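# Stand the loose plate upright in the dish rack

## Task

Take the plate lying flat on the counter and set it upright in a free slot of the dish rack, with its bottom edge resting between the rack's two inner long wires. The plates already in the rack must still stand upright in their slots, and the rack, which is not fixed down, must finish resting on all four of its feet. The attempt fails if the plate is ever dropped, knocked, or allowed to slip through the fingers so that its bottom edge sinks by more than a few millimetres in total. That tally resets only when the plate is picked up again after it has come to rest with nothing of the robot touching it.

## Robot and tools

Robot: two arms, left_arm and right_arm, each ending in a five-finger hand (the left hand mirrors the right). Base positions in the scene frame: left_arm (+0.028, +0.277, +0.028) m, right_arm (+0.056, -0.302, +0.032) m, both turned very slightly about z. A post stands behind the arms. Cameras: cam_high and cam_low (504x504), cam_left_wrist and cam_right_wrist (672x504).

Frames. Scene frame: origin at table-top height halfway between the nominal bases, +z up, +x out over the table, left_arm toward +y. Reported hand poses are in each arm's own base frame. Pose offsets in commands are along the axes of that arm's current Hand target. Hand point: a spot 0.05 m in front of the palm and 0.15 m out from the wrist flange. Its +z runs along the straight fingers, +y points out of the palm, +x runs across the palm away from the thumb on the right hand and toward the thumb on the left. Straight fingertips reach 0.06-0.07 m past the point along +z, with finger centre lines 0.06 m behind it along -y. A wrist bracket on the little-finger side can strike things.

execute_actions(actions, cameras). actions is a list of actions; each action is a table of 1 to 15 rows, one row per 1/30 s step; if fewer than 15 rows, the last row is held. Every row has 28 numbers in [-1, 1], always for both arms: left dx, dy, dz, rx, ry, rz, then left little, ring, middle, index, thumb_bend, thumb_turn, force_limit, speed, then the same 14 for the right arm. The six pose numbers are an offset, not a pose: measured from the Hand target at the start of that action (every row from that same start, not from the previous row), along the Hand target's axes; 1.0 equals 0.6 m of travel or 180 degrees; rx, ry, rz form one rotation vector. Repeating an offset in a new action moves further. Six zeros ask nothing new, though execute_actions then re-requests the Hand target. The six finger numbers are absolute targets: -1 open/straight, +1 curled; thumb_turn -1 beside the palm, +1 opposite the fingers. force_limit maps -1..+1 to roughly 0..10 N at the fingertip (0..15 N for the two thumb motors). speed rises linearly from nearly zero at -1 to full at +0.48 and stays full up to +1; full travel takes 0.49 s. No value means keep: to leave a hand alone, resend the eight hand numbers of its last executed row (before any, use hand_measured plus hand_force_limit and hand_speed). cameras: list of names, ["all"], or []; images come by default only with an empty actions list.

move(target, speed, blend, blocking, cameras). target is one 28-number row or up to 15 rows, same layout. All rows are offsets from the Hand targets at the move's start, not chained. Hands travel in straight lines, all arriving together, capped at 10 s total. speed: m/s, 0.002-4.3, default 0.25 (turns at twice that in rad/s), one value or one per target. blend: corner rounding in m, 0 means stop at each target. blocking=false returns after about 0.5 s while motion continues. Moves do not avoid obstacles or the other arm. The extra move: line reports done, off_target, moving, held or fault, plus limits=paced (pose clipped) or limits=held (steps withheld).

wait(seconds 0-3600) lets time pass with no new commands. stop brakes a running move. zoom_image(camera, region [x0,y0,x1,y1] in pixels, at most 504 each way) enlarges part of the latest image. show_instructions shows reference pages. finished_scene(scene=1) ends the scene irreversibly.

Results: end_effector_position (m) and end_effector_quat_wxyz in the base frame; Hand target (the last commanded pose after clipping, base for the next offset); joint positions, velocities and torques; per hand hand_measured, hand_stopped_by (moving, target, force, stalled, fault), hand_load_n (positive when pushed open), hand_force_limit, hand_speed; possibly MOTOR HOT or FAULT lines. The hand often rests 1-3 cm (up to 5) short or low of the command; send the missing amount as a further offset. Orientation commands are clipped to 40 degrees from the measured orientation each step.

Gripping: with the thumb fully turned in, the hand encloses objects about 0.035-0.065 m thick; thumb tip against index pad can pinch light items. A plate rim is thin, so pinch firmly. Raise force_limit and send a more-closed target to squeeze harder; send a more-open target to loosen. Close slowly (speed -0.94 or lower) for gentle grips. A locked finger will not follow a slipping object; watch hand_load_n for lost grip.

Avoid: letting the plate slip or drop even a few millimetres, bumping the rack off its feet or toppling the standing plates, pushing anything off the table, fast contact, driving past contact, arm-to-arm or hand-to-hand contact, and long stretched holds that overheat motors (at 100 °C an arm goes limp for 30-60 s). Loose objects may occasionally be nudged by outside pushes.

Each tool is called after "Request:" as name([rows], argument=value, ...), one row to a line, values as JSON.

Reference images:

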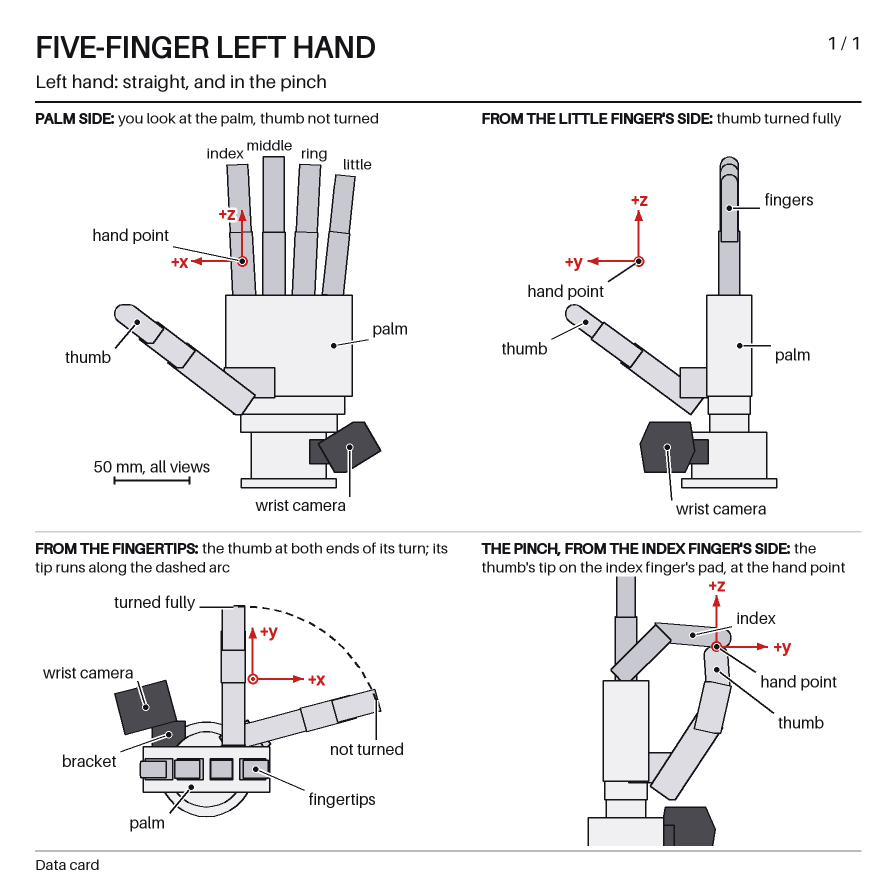

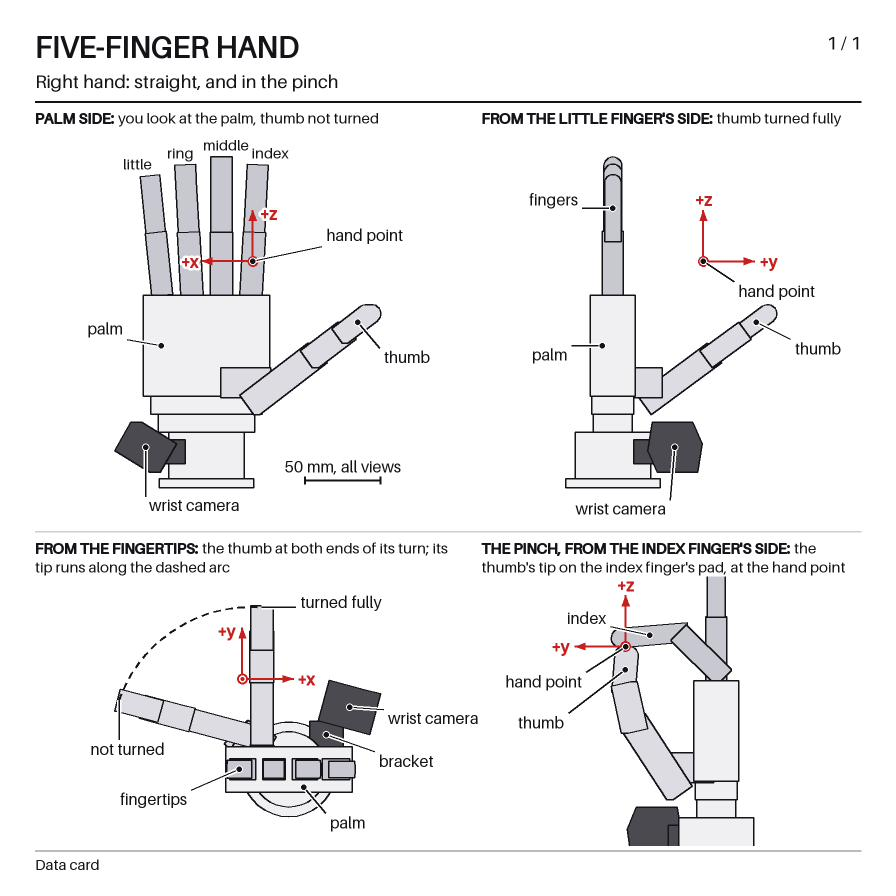

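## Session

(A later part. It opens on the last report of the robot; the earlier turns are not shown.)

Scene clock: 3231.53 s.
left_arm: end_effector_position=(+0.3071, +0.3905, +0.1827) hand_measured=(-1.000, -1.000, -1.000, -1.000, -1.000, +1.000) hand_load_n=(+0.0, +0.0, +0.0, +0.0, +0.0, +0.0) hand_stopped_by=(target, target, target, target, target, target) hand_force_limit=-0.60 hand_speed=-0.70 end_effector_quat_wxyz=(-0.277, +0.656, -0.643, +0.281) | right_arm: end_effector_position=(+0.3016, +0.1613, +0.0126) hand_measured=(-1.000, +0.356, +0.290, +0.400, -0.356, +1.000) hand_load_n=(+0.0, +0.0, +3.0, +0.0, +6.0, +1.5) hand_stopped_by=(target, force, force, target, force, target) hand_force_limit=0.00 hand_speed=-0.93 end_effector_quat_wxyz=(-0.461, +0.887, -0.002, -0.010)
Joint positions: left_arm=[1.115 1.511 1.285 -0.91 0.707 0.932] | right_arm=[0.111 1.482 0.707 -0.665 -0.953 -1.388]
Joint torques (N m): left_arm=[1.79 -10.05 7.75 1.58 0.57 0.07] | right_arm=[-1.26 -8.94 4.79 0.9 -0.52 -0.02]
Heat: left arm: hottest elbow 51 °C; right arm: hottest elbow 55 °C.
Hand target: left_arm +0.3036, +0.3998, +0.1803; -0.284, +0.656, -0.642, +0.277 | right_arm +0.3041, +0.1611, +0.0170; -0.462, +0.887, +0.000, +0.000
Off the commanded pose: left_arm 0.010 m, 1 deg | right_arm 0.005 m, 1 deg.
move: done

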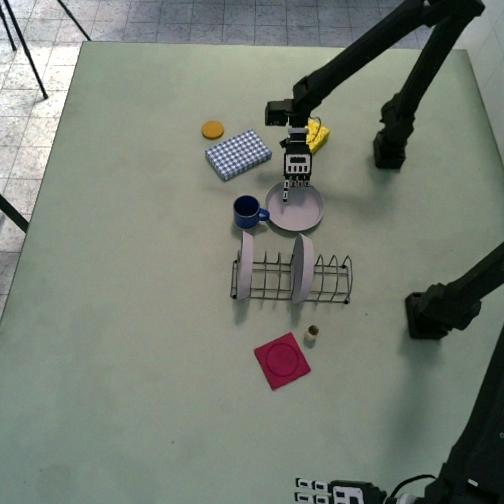

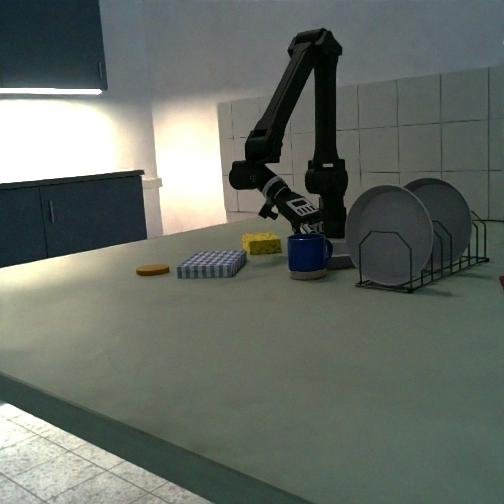

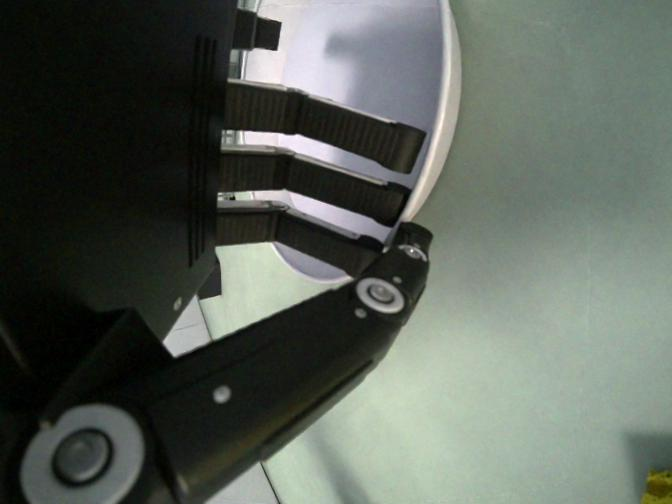

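Request:
move(target=[0,0,0,0,0,0,-1,-1,-1,-1,-1,1,-0.6,-0.7, -0.05,0,0,0,0,0,-1,0.5,0.5,0.40,-0.1,1,0.0,-0.93], speed=0.03, cameras=["cam_high","cam_right_wrist"])

Request:
zoom_image(camera="cam_high", region=[250, 130, 350, 250])

Scene clock: 3248.63 s.
left_arm: end_effector_position=(+0.3071, +0.3905, +0.1827) hand_measured=(-1.000, -1.000, -1.000, -1.000, -1.000, +1.000) hand_load_n=(+0.0, +0.0, +0.0, -0.5, +0.0, +0.0) hand_stopped_by=(target, target, target, target, target, target) hand_force_limit=-0.60 hand_speed=-0.70 end_effector_quat_wxyz=(-0.277, +0.656, -0.643, +0.281) | right_arm: end_effector_position=(+0.2731, +0.1581, +0.0129) hand_measured=(-1.000, +0.356, +0.290, +0.400, -0.356, +1.000) hand_load_n=(+0.0, +0.0, +3.0, +0.0, +6.0, +2.0) hand_stopped_by=(target, force, force, target, force, target) hand_force_limit=0.00 hand_speed=-0.93 end_effector_quat_wxyz=(-0.461, +0.887, -0.006, -0.007)
Joint positions: left_arm=[1.115 1.511 1.285 -0.91 0.707 0.932] | right_arm=[0.111 1.405 0.624 -0.646 -0.951 -1.372]
Joint torques (N m): left_arm=[1.79 -10.05 7.75 1.57 0.57 0.07] | right_arm=[-0.5 -7.71 4.85 0.92 -0.56 -0.01]
Heat: left arm: hottest elbow 51 °C; right arm: hottest elbow 53 °C.
Hand target: left_arm +0.3036, +0.3998, +0.1803; -0.284, +0.656, -0.642, +0.277 | right_arm +0.2743, +0.1611, +0.0170; -0.462, +0.887, +0.000, +0.001
Off the commanded pose: left_arm 0.010 m, 1 deg | right_arm 0.005 m, 1 deg.
move: done

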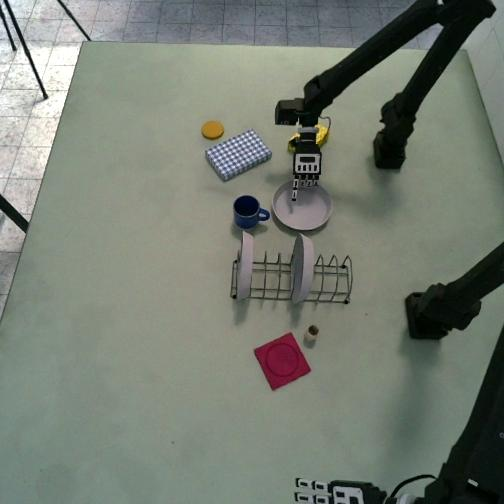

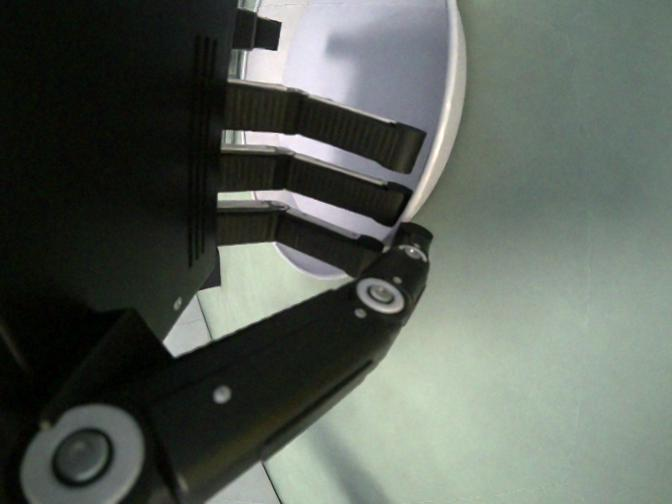

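Scaled by 4.200 from the camera's image (finer frame: 720x720).

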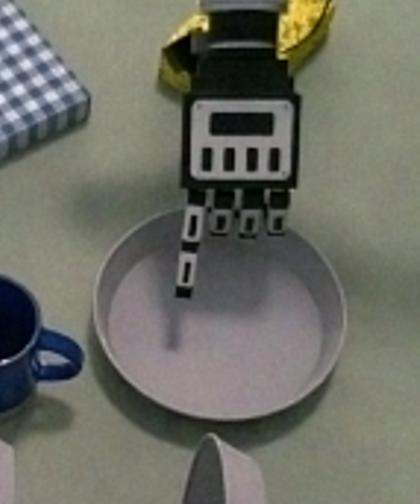

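Request:
move([
  [0,0,0,0,0,0,-1,-1,-1,-1,-1,1,-0.6,-0.7, 0,0,0,0,0,0,-1,0.25,0.23,0.33,-0.62,1,0.0,-0.85],
  [0,0,0,0,0,0,-1,-1,-1,-1,-1,1,-0.6,-0.7, 0.0667,0,0,0,0,0,-1,0.25,0.23,0.33,-0.62,1,0.0,-0.85],
], speed=0.03, cameras=["cam_high","cam_right_wrist"])

Request:
zoom_image(camera="cam_high", region=[250, 130, 350, 250])

Request:
zoom_image(camera="cam_right_wrist", region=[330, 60, 480, 320])

Scene clock: 3266.93 s.
left_arm: end_effector_position=(+0.3071, +0.3905, +0.1827) hand_measured=(-1.000, -1.000, -1.000, -1.000, -1.000, +1.000) hand_load_n=(+0.0, +0.0, +0.0, +0.0, +0.0, +0.0) hand_stopped_by=(target, target, target, target, target, target) hand_force_limit=-0.60 hand_speed=-0.70 end_effector_quat_wxyz=(-0.277, +0.656, -0.643, +0.281) | right_arm: end_effector_position=(+0.2984, +0.1610, +0.0122) hand_measured=(-1.000, +0.250, +0.230, +0.330, -0.620, +1.000) hand_load_n=(+0.0, +0.0, +0.0, +0.0, +0.0, +0.0) hand_stopped_by=(target, target, target, target, target, target) hand_force_limit=0.00 hand_speed=-0.85 end_effector_quat_wxyz=(-0.461, +0.887, -0.005, -0.008)
Joint positions: left_arm=[1.115 1.511 1.285 -0.91 0.707 0.932] | right_arm=[0.111 1.471 0.692 -0.65 -0.951 -1.375]
Joint torques (N m): left_arm=[1.79 -10.05 7.75 1.57 0.57 0.08] | right_arm=[-1.44 -6.18 7.83 0.1 -0.59 -0.2]
Heat: left arm: hottest elbow 51 °C; right arm: hottest elbow 51 °C.
Hand target: left_arm +0.3036, +0.3998, +0.1803; -0.284, +0.656, -0.642, +0.277 | right_arm +0.3144, +0.1611, +0.0171; -0.462, +0.887, +0.000, +0.001
Off the commanded pose: left_arm 0.010 m, 1 deg | right_arm 0.017 m, 1 deg.
move: off_target (right_arm)

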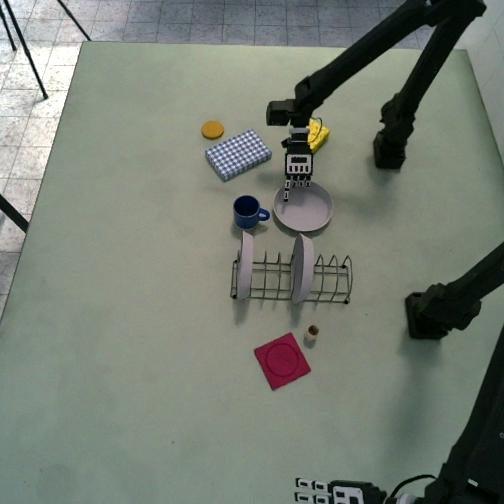

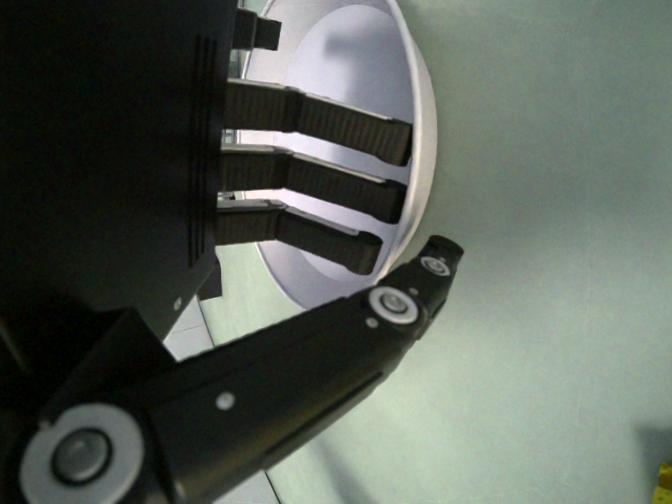

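Scaled by 4.200 from the camera's image (finer frame: 720x720).

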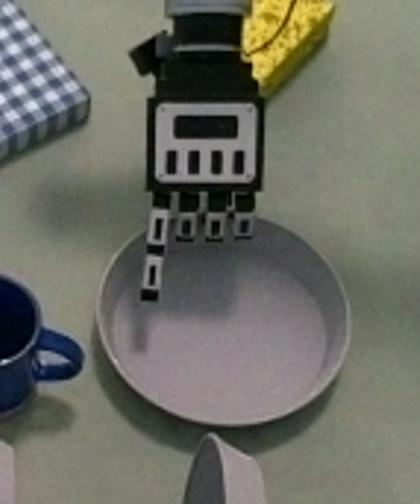

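Scaled by 1.938 from the camera's image (finer frame: 960x720).

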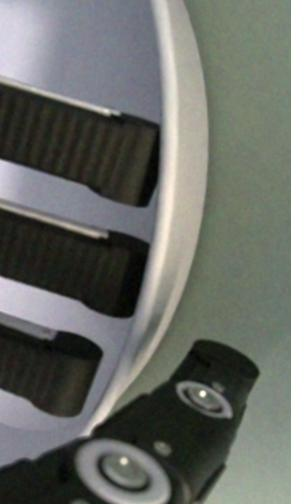

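Request:
move([
  [0,0,0,0,0,0,-1,-1,-1,-1,-1,1,-0.6,-0.7, 0,0,0,0,0,0,-1,0.25,0.23,0.33,-0.2,1,-0.85,-0.93],
  [0,0,0,0,0,0,-1,-1,-1,-1,-1,1,-0.6,-0.7, 0,0,0,0,0,0,-1,0.5,0.5,0.38,-0.2,1,-0.75,-0.94],
  [0,0,0,0,0,0,-1,-1,-1,-1,-1,1,-0.6,-0.7, 0,0,0,0,0,0,-1,0.5,0.5,0.38,-0.1,1,-0.1,-0.93],
], speed=0.03, cameras=["cam_high","cam_right_wrist"])

Request:
zoom_image(camera="cam_high", region=[250, 130, 350, 250])

Request:
zoom_image(camera="cam_right_wrist", region=[330, 60, 480, 320])

Scene clock: 3287.60 s.
left_arm: end_effector_position=(+0.3071, +0.3905, +0.1827) hand_measured=(-1.000, -1.000, -1.000, -1.000, -1.000, +1.000) hand_load_n=(+0.0, +0.0, +0.0, +0.0, +0.0, +0.0) hand_stopped_by=(target, target, target, target, target, target) hand_force_limit=-0.60 hand_speed=-0.70 end_effector_quat_wxyz=(-0.277, +0.656, -0.643, +0.281) | right_arm: end_effector_position=(+0.2984, +0.1610, +0.0119) hand_measured=(-1.000, +0.350, +0.320, +0.380, -0.386, +1.000) hand_load_n=(+0.0, +1.0, +1.5, +0.5, +6.5, +1.0) hand_stopped_by=(target, force, force, target, force, target) hand_force_limit=-0.10 hand_speed=-0.93 end_effector_quat_wxyz=(-0.461, +0.887, -0.005, -0.008)
Joint positions: left_arm=[1.115 1.511 1.285 -0.91 0.707 0.932] | right_arm=[0.111 1.472 0.692 -0.65 -0.951 -1.376]
Joint torques (N m): left_arm=[1.79 -10.05 7.75 1.57 0.57 0.07] | right_arm=[-1.49 -6.24 7.83 0.1 -0.59 -0.19]
Heat: left arm: hottest elbow 51 °C; right arm: hottest elbow 51 °C.
Hand target: left_arm +0.3036, +0.3998, +0.1803; -0.284, +0.656, -0.642, +0.277 | right_arm +0.3144, +0.1611, +0.0171; -0.462, +0.887, +0.000, +0.001
Off the commanded pose: left_arm 0.010 m, 1 deg | right_arm 0.017 m, 1 deg.
move: done; target 2's new numbers were sent with right_arm's hand 0.017 m and 1 deg from that target; target 3's new numbers were sent with right_arm's hand 0.017 m and 1 deg from that target

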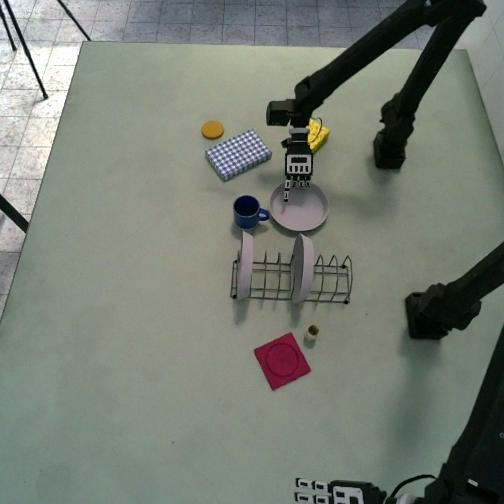

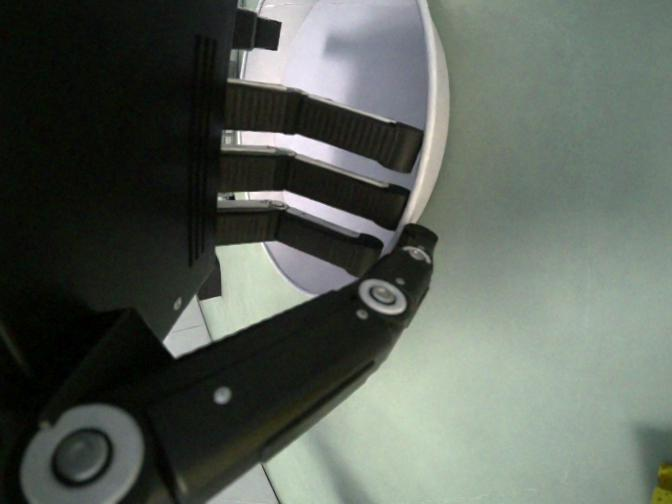

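Scaled by 4.200 from the camera's image (finer frame: 720x720).

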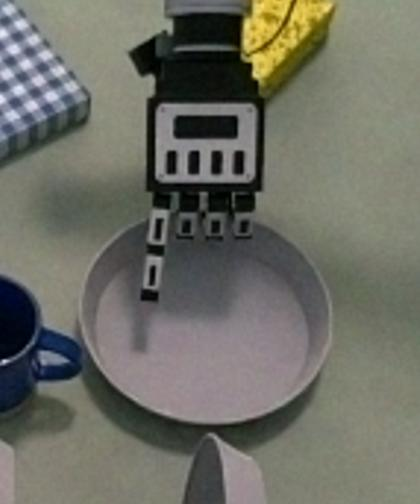

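Scaled by 1.938 from the camera's image (finer frame: 960x720).

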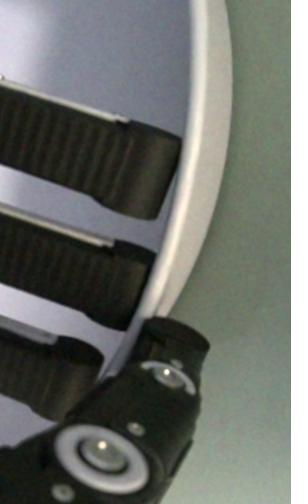

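Request:
move([
  [0,0,0,0,0,0,-1,-1,-1,-1,-1,1,-0.6,-0.7, 0,0,0,0,0,0,-1,0.5,0.5,0.38,-0.15,1,0.4,-0.93],
  [0,0,0,0,0,0,-1,-1,-1,-1,-1,1,-0.6,-0.7, -0.065,0,0,0,0,0,-1,0.5,0.5,0.38,-0.15,1,0.4,-0.93],
], speed=0.03, cameras=["cam_high","cam_right_wrist"])

Request:
zoom_image(camera="cam_high", region=[250, 130, 350, 250])

Request:
zoom_image(camera="cam_right_wrist", region=[330, 60, 480, 320])

Scene clock: 3303.17 s.
left_arm: end_effector_position=(+0.3071, +0.3905, +0.1827) hand_measured=(-1.000, -1.000, -1.000, -1.000, -1.000, +1.000) hand_load_n=(+0.0, +0.0, +0.0, -0.5, -0.5, -0.5) hand_stopped_by=(target, target, target, target, target, target) hand_force_limit=-0.60 hand_speed=-0.70 end_effector_quat_wxyz=(-0.277, +0.656, -0.643, +0.281) | right_arm: end_effector_position=(+0.2737, +0.1583, +0.0128) hand_measured=(-1.000, +0.350, +0.318, +0.380, -0.370, +1.000) hand_load_n=(+0.0, +0.5, +2.5, +0.5, +9.5, +1.5) hand_stopped_by=(target, force, force, target, force, target) hand_force_limit=0.40 hand_speed=-0.93 end_effector_quat_wxyz=(-0.461, +0.887, -0.007, -0.008)
Joint positions: left_arm=[1.115 1.511 1.285 -0.91 0.707 0.932] | right_arm=[0.111 1.408 0.627 -0.647 -0.951 -1.371]
Joint torques (N m): left_arm=[1.79 -10.05 7.75 1.57 0.57 0.07] | right_arm=[-0.5 -7.77 4.89 0.91 -0.54 -0.03]
Heat: left arm: hottest elbow 50 °C; right arm: hottest elbow 51 °C.
Hand target: left_arm +0.3036, +0.3998, +0.1803; -0.284, +0.656, -0.642, +0.277 | right_arm +0.2753, +0.1611, +0.0171; -0.462, +0.887, +0.000, +0.001
Off the commanded pose: left_arm 0.010 m, 1 deg | right_arm 0.005 m, 1 deg.
move: done

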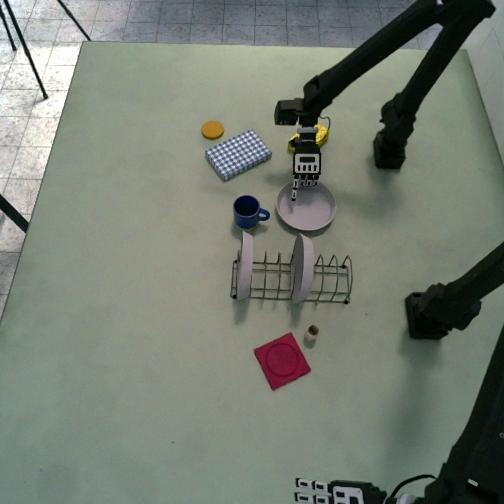

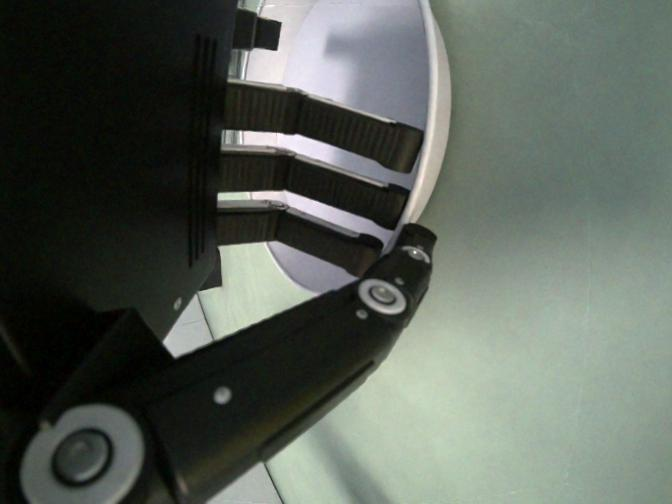

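Scaled by 4.200 from the camera's image (finer frame: 720x720).

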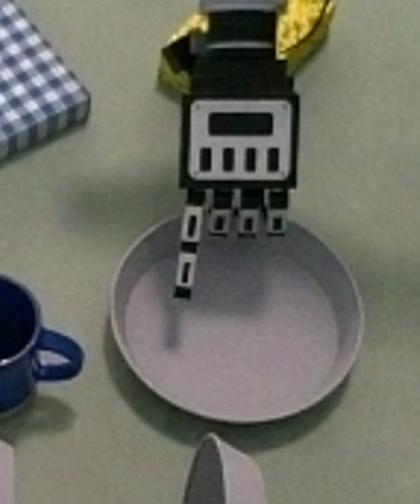

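Scaled by 1.938 from the camera's image (finer frame: 960x720).

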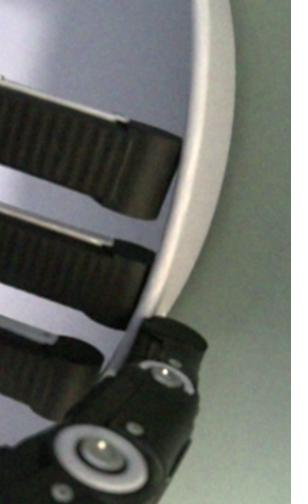

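Request:
move(target=[0,0,0,0,0,0,-1,-1,-1,-1,-1,1,-0.6,-0.7, 0,-0.0545,-0.0268,-0.0556,0,0,-1,0.5,0.5,0.38,-0.15,1,0.4,-0.93], speed=0.04, cameras=["cam_high","cam_low","cam_right_wrist"])

Request:
zoom_image(camera="cam_high", region=[250, 130, 350, 250])

Request:
zoom_image(camera="cam_low", region=[270, 190, 370, 280])

Scene clock: 3329.73 s.
left_arm: end_effector_position=(+0.3071, +0.3905, +0.1827) hand_measured=(-1.000, -1.000, -1.000, -1.000, -1.000, +1.000) hand_load_n=(+0.0, +0.0, +0.0, -0.5, +0.0, +0.0) hand_stopped_by=(target, target, target, target, target, target) hand_force_limit=-0.60 hand_speed=-0.70 end_effector_quat_wxyz=(-0.277, +0.656, -0.643, +0.281) | right_arm: end_effector_position=(+0.2586, +0.1593, +0.0345) hand_measured=(-1.000, +0.350, +0.318, +0.380, -0.370, +1.000) hand_load_n=(+0.0, +0.5, +3.5, +0.0, +9.0, +1.5) hand_stopped_by=(target, force, force, target, force, target) hand_force_limit=0.40 hand_speed=-0.93 end_effector_quat_wxyz=(-0.378, +0.925, -0.011, -0.018)
Joint positions: left_arm=[1.115 1.511 1.285 -0.91 0.707 0.932] | right_arm=[0.22 1.292 0.657 -0.758 -0.761 -1.256]
Joint torques (N m): left_arm=[1.79 -10.05 7.75 1.57 0.57 0.07] | right_arm=[-0.32 -7 9.05 0.18 -0.42 -0.01]
Heat: left arm: hottest elbow 50 °C; right arm: hottest elbow 51 °C.
Hand target: left_arm +0.3036, +0.3998, +0.1803; -0.284, +0.656, -0.642, +0.277 | right_arm +0.2752, +0.1667, +0.0530; -0.383, +0.924, +0.000, +0.000
Off the commanded pose: left_arm 0.010 m, 1 deg | right_arm 0.026 m, 3 deg.
move: off_target (right_arm)

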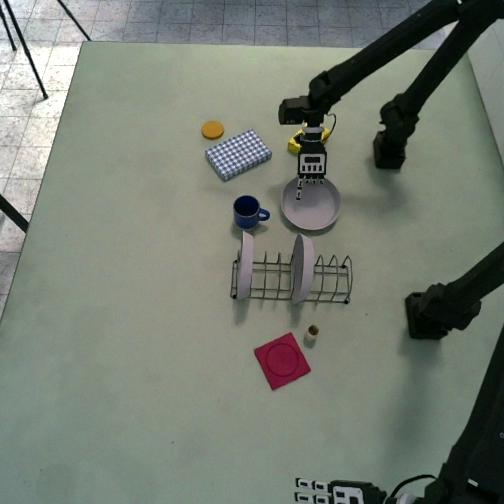

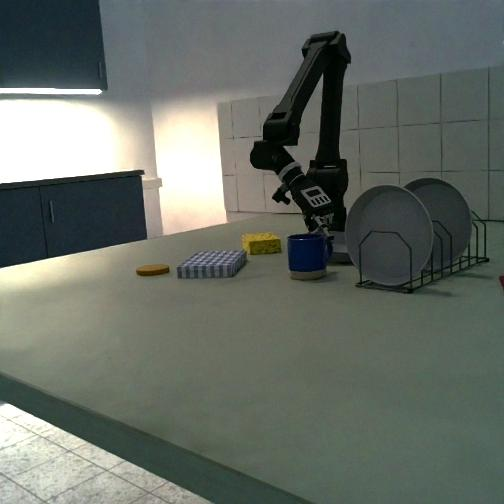

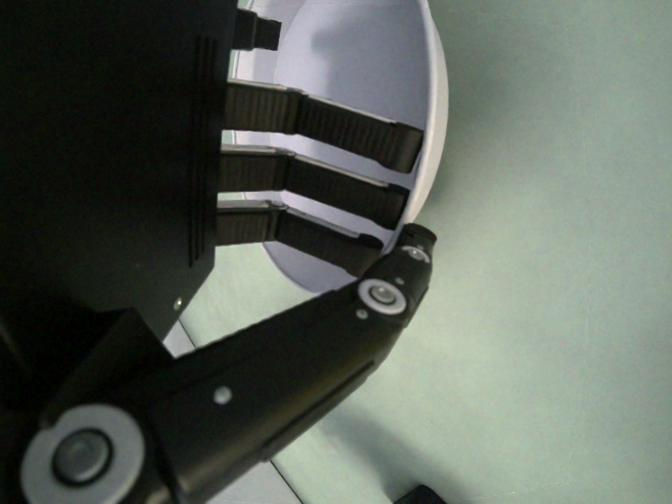

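Scaled by 4.200 from the camera's image (finer frame: 720x720).

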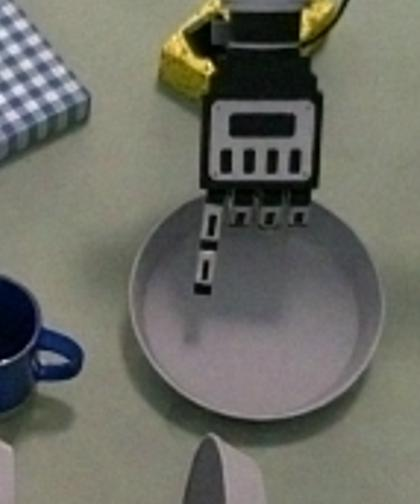

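Scaled by 5.040 from the camera's image (finer frame: 720x720).

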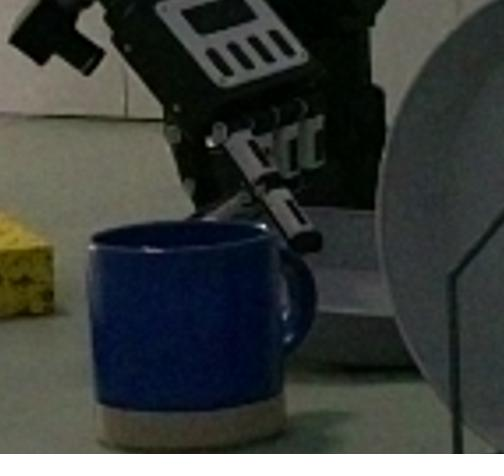

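Request:
move([
  [0,0,0,0,0,0,-1,-1,-1,-1,-1,1,-0.6,-0.7, 0,-0.0577,-0.0271,-0.0667,0,0,-1,0.5,0.5,0.38,-0.15,1,0.4,-0.93],
  [0,0,0,0,0,0,-1,-1,-1,-1,-1,1,-0.6,-0.7, 0,-0.1136,-0.0372,-0.1333,0,0,-1,0.5,0.5,0.38,-0.15,1,0.4,-0.93],
], speed=0.04, blend=0.01, cameras=["cam_high","cam_low","cam_right_wrist"])

Request:
zoom_image(camera="cam_high", region=[250, 130, 350, 250])

Request:
zoom_image(camera="cam_low", region=[270, 170, 370, 280])

Scene clock: 3346.00 s.
left_arm: end_effector_position=(+0.3071, +0.3905, +0.1827) hand_measured=(-1.000, -1.000, -1.000, -1.000, -1.000, +1.000) hand_load_n=(+0.0, +0.0, +0.0, +0.0, +0.0, +0.0) hand_stopped_by=(target, target, target, target, target, target) hand_force_limit=-0.60 hand_speed=-0.70 end_effector_quat_wxyz=(-0.277, +0.656, -0.643, +0.281) | right_arm: end_effector_position=(+0.2628, +0.1872, +0.1031) hand_measured=(-1.000, +0.350, +0.318, +0.380, -0.370, +1.000) hand_load_n=(+0.0, +0.5, +3.5, +0.0, +8.0, +1.5) hand_stopped_by=(target, force, force, target, force, target) hand_force_limit=0.40 hand_speed=-0.93 end_effector_quat_wxyz=(-0.177, +0.984, -0.003, -0.010)
Joint positions: left_arm=[1.115 1.511 1.285 -0.91 0.707 0.932] | right_arm=[0.535 1.273 0.914 -1.041 -0.314 -1.002]
Joint torques (N m): left_arm=[1.79 -10.11 7.75 1.57 0.57 0.08] | right_arm=[-0.32 -5.66 10.62 0.13 -0.05 -0.01]
Heat: left arm: hottest elbow 50 °C; right arm: hottest elbow 52 °C.
Hand target: left_arm +0.3036, +0.3998, +0.1803; -0.284, +0.656, -0.642, +0.277 | right_arm +0.2752, +0.1992, +0.1170; -0.182, +0.983, +0.000, +0.000
Off the commanded pose: left_arm 0.010 m, 1 deg | right_arm 0.022 m, 1 deg.
move: off_target (right_arm)

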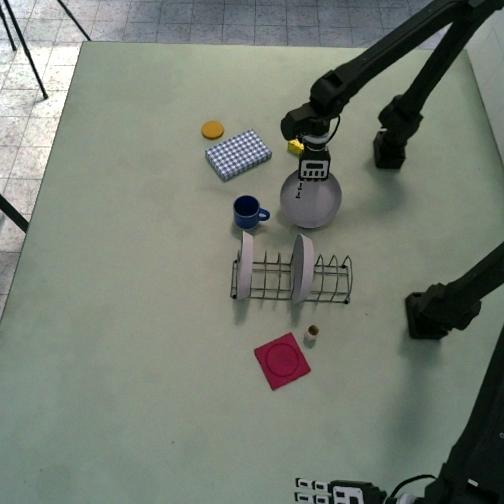

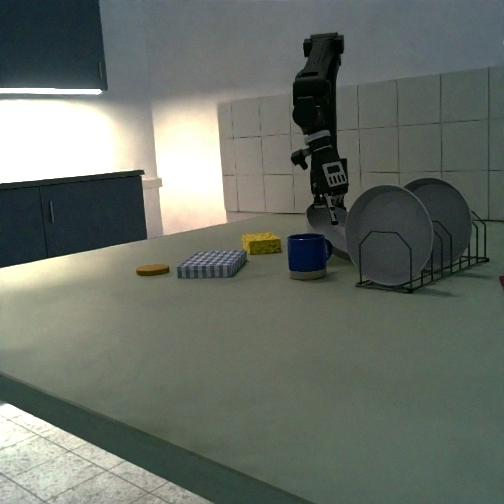

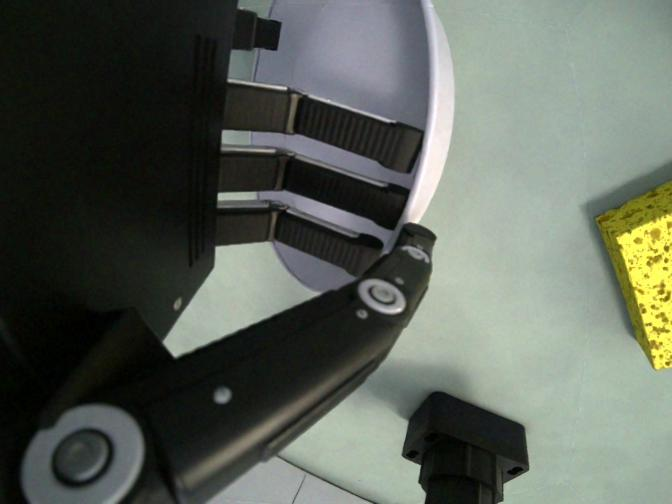

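Scaled by 4.200 from the camera's image (finer frame: 720x720).

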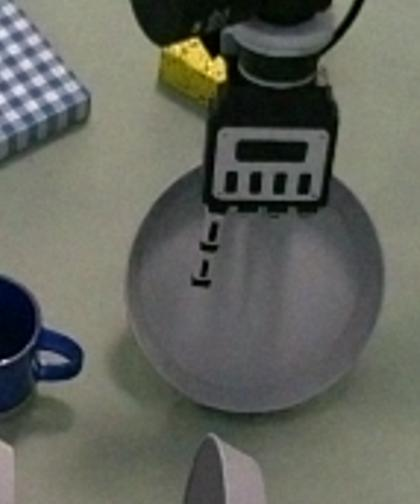

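Scaled by 4.582 from the camera's image (finer frame: 720x720).

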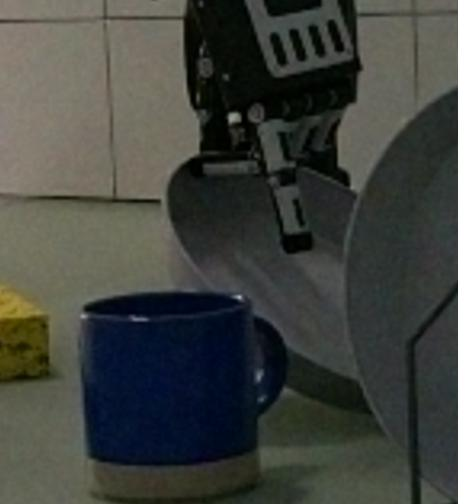

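Request:
move([
  [0,0,0,0,0,0,-1,-1,-1,-1,-1,1,-0.6,-0.7, 0,-0.0633,-0.018,-0.0667,0,0,-1,0.5,0.5,0.38,-0.15,1,0.4,-0.93],
  [0,0,0,0,0,0,-1,-1,-1,-1,-1,1,-0.6,-0.7, 0,-0.1198,-0.0285,-0.1333,0,0,-1,0.5,0.5,0.38,-0.15,1,0.4,-0.93],
], speed=0.04, blend=0.01, cameras=["cam_high","cam_low","cam_right_wrist"])

Request:
zoom_image(camera="cam_high", region=[250, 130, 350, 250])

Request:
zoom_image(camera="cam_low", region=[280, 170, 380, 280])

Scene clock: 3373.03 s.
left_arm: end_effector_position=(+0.3071, +0.3905, +0.1827) hand_measured=(-1.000, -1.000, -1.000, -1.000, -1.000, +1.000) hand_load_n=(+0.0, +0.0, +0.0, +0.0, +0.0, +0.0) hand_stopped_by=(target, target, target, target, target, target) hand_force_limit=-0.60 hand_speed=-0.70 end_effector_quat_wxyz=(-0.277, +0.656, -0.643, +0.281) | right_arm: end_effector_position=(+0.2678, +0.2458, +0.1472) hand_measured=(-1.000, +0.350, +0.318, +0.380, -0.370, +1.000) hand_load_n=(+0.0, +0.5, +5.0, +0.0, +6.5, +1.5) hand_stopped_by=(target, force, force, target, force, target) hand_force_limit=0.40 hand_speed=-0.93 end_effector_quat_wxyz=(+0.034, +0.999, -0.001, -0.010)
Joint positions: left_arm=[1.115 1.511 1.285 -0.91 0.707 0.932] | right_arm=[0.813 1.534 1.266 -1.365 0.032 -0.754]
Joint torques (N m): left_arm=[1.79 -10.05 7.73 1.55 0.57 0.07] | right_arm=[-0.32 -9.47 10.5 -0.4 0.26 -0.01]
Heat: left arm: hottest elbow 50 °C; right arm: hottest elbow 56 °C.
Hand target: left_arm +0.3036, +0.3998, +0.1803; -0.284, +0.656, -0.642, +0.277 | right_arm +0.2753, +0.2601, +0.1587; +0.026, +1.000, +0.000, +0.000
Off the commanded pose: left_arm 0.010 m, 1 deg | right_arm 0.020 m, 1 deg.
move: off_target (right_arm)

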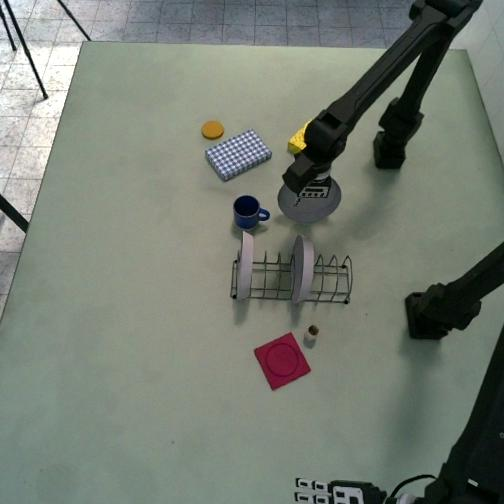

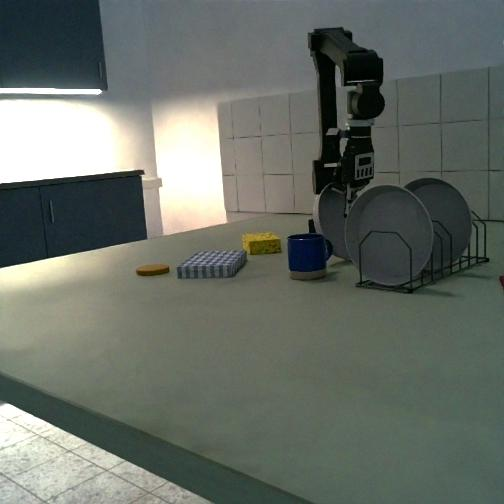

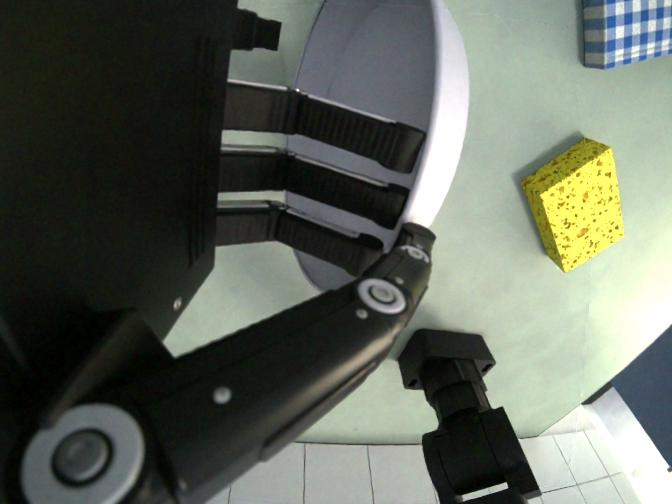

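Scaled by 4.200 from the camera's image (finer frame: 720x720).

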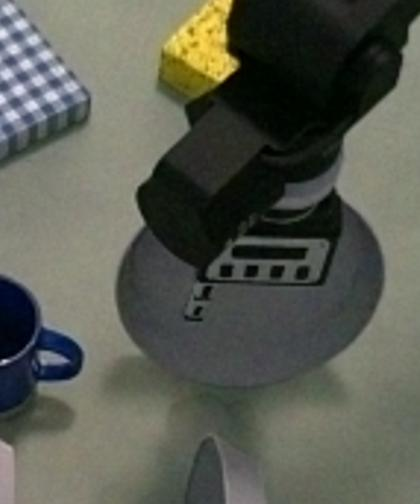

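Scaled by 4.582 from the camera's image (finer frame: 720x720).

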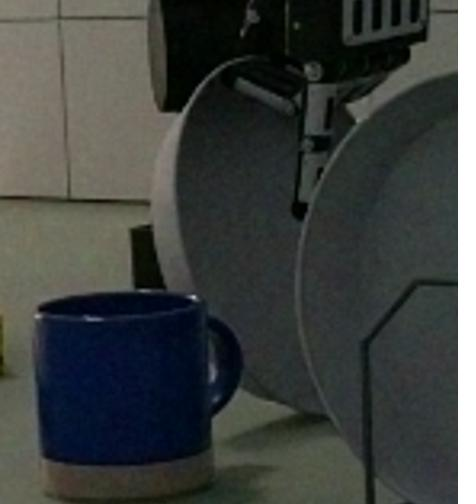

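Request:
move([
  [-0.1718,0.2127,-0.1523,0,0,0,-1,-1,-1,-1,-1,1,-0.6,-0.7, 0,0,0,0,0,0,-1,0.5,0.5,0.45,-0.15,1,-0.4,-0.94],
  [-0.1718,0.2127,-0.1523,0,0,0,-1,-1,-1,-1,-1,1,-0.6,-0.7, 0,0,0,0,0,0,-1,0.5,0.5,0.45,-0.13,1,0.4,-0.93],
], speed=0.12, cameras=["cam_high","cam_low","cam_right_wrist"])

Scene clock: 3438.47 s.
left_arm: end_effector_position=(+0.1498, +0.4810, +0.1370) hand_measured=(-1.000, -1.000, -1.000, -1.000, -1.000, +1.000) hand_load_n=(+0.0, +0.0, -0.5, +0.0, +0.0, +0.0) hand_stopped_by=(target, target, target, target, target, target) hand_force_limit=-0.60 hand_speed=-0.70 end_effector_quat_wxyz=(-0.269, +0.662, -0.638, +0.288) | right_arm: end_effector_position=(+0.2678, +0.2455, +0.1473) hand_measured=(-1.000, +0.350, +0.318, +0.450, -0.352, +1.000) hand_load_n=(+0.0, +0.0, +6.5, +0.0, +9.5, +1.0) hand_stopped_by=(target, force, force, target, force, target) hand_force_limit=0.40 hand_speed=-0.93 end_effector_quat_wxyz=(+0.035, +0.999, -0.002, -0.009)
Joint positions: left_arm=[1.475 1.723 1.438 -1.203 0.806 1.403] | right_arm=[0.813 1.534 1.266 -1.365 0.034 -0.754]
Joint torques (N m): left_arm=[1.32 -12.28 10.54 0.25 0.67 0.07] | right_arm=[-0.38 -9.41 10.51 -0.38 0.22 -0.01]
Heat: left arm: hottest elbow 51 °C; right arm: hottest elbow 64 °C.
Hand target: left_arm +0.1474, +0.4997, +0.1500; -0.284, +0.656, -0.642, +0.277 | right_arm +0.2753, +0.2601, +0.1587; +0.026, +1.000, +0.000, +0.000
Off the commanded pose: left_arm 0.023 m, 2 deg | right_arm 0.020 m, 1 deg.
move: off_target (left_arm); target 2's new numbers were sent with right_arm's hand 0.020 m and 1 deg from that target

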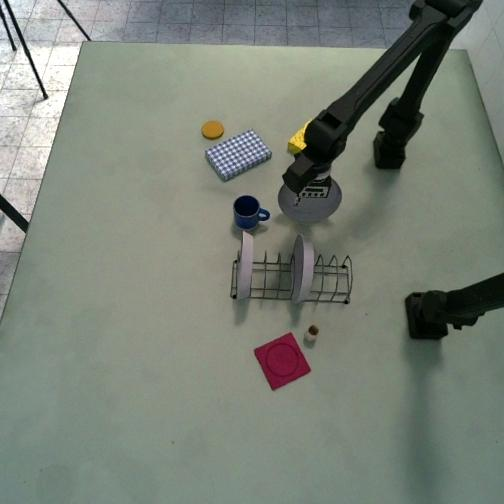

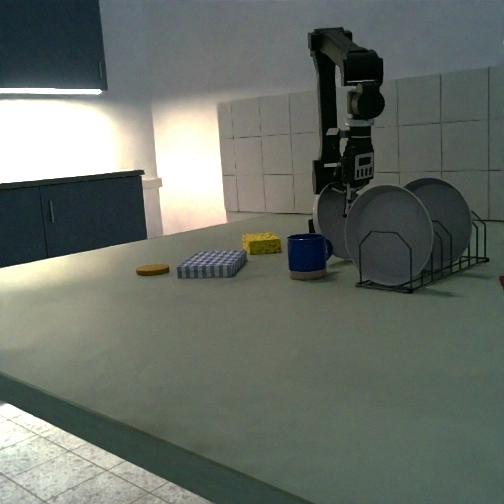

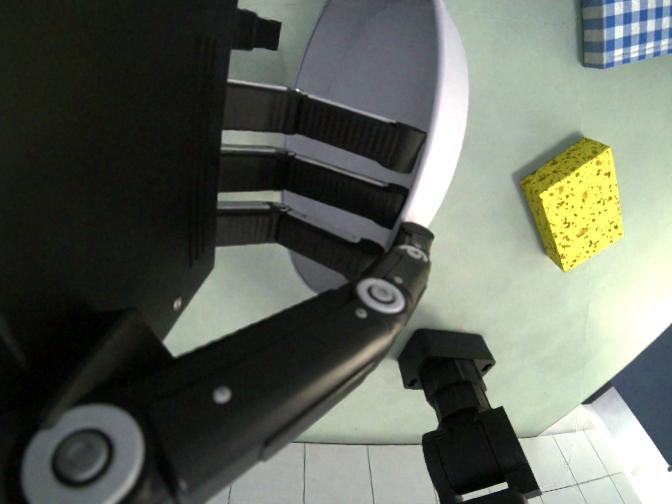

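Request:
move(target=[0,0,0,0,0,0,-1,-1,-1,-1,-1,1,-0.6,-0.7, 0,0.0052,-0.0999,-0.0333,0,0,-1,0.5,0.5,0.45,-0.13,1,0.4,-0.93], speed=0.05, cameras=["cam_high","cam_low","cam_right_wrist"])

Request:
zoom_image(camera="cam_low", region=[280, 150, 400, 290])

Scene clock: 3448.93 s.
left_arm: end_effector_position=(+0.1498, +0.4810, +0.1370) hand_measured=(-1.000, -1.000, -1.000, -1.000, -1.000, +1.000) hand_load_n=(+0.0, +0.0, +0.0, +0.0, +0.0, +0.0) hand_stopped_by=(target, target, target, target, target, target) hand_force_limit=-0.60 hand_speed=-0.70 end_effector_quat_wxyz=(-0.269, +0.662, -0.638, +0.288) | right_arm: end_effector_position=(+0.2697, +0.2474, +0.2067) hand_measured=(-1.000, +0.350, +0.318, +0.450, -0.352, +1.000) hand_load_n=(+0.0, +0.0, +7.0, +0.0, +9.0, +1.5) hand_stopped_by=(target, force, force, target, force, target) hand_force_limit=0.40 hand_speed=-0.93 end_effector_quat_wxyz=(+0.086, +0.996, -0.001, -0.010)
Joint positions: left_arm=[1.475 1.723 1.438 -1.203 0.806 1.403] | right_arm=[0.841 1.566 1.437 -1.584 0.1 -0.72]
Joint torques (N m): left_arm=[1.32 -12.28 10.54 0.25 0.67 0.07] | right_arm=[-0.32 -10.17 10.66 -0.61 0.33 -0.01]
Heat: left arm: hottest elbow 54 °C; right arm: hottest elbow 64 °C.
Hand target: left_arm +0.1474, +0.4997, +0.1500; -0.284, +0.656, -0.642, +0.277 | right_arm +0.2752, +0.2601, +0.2187; +0.079, +0.997, -0.001, +0.000
Off the commanded pose: left_arm 0.023 m, 2 deg | right_arm 0.018 m, 1 deg.
move: off_target (right_arm)

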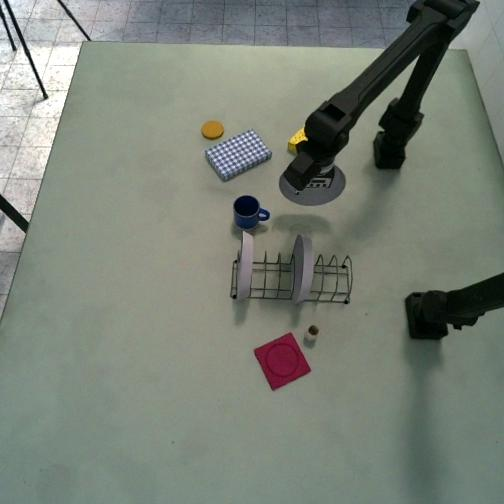

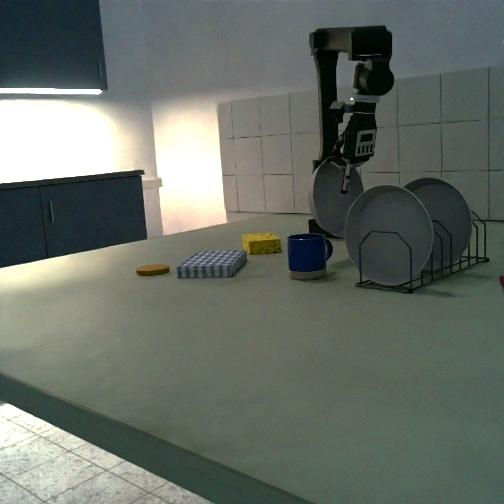

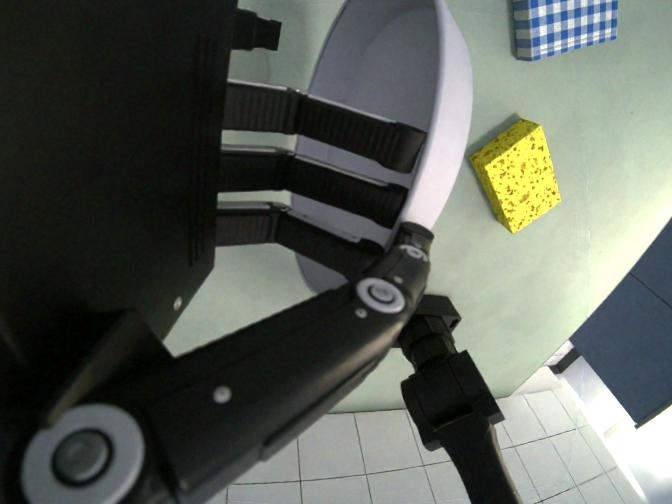

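Scaled by 3.600 from the camera's image (finer frame: 720x720).

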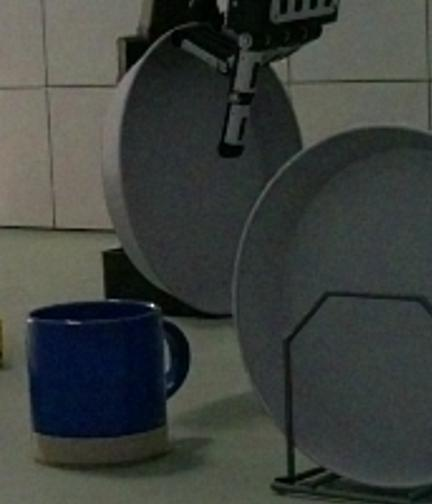

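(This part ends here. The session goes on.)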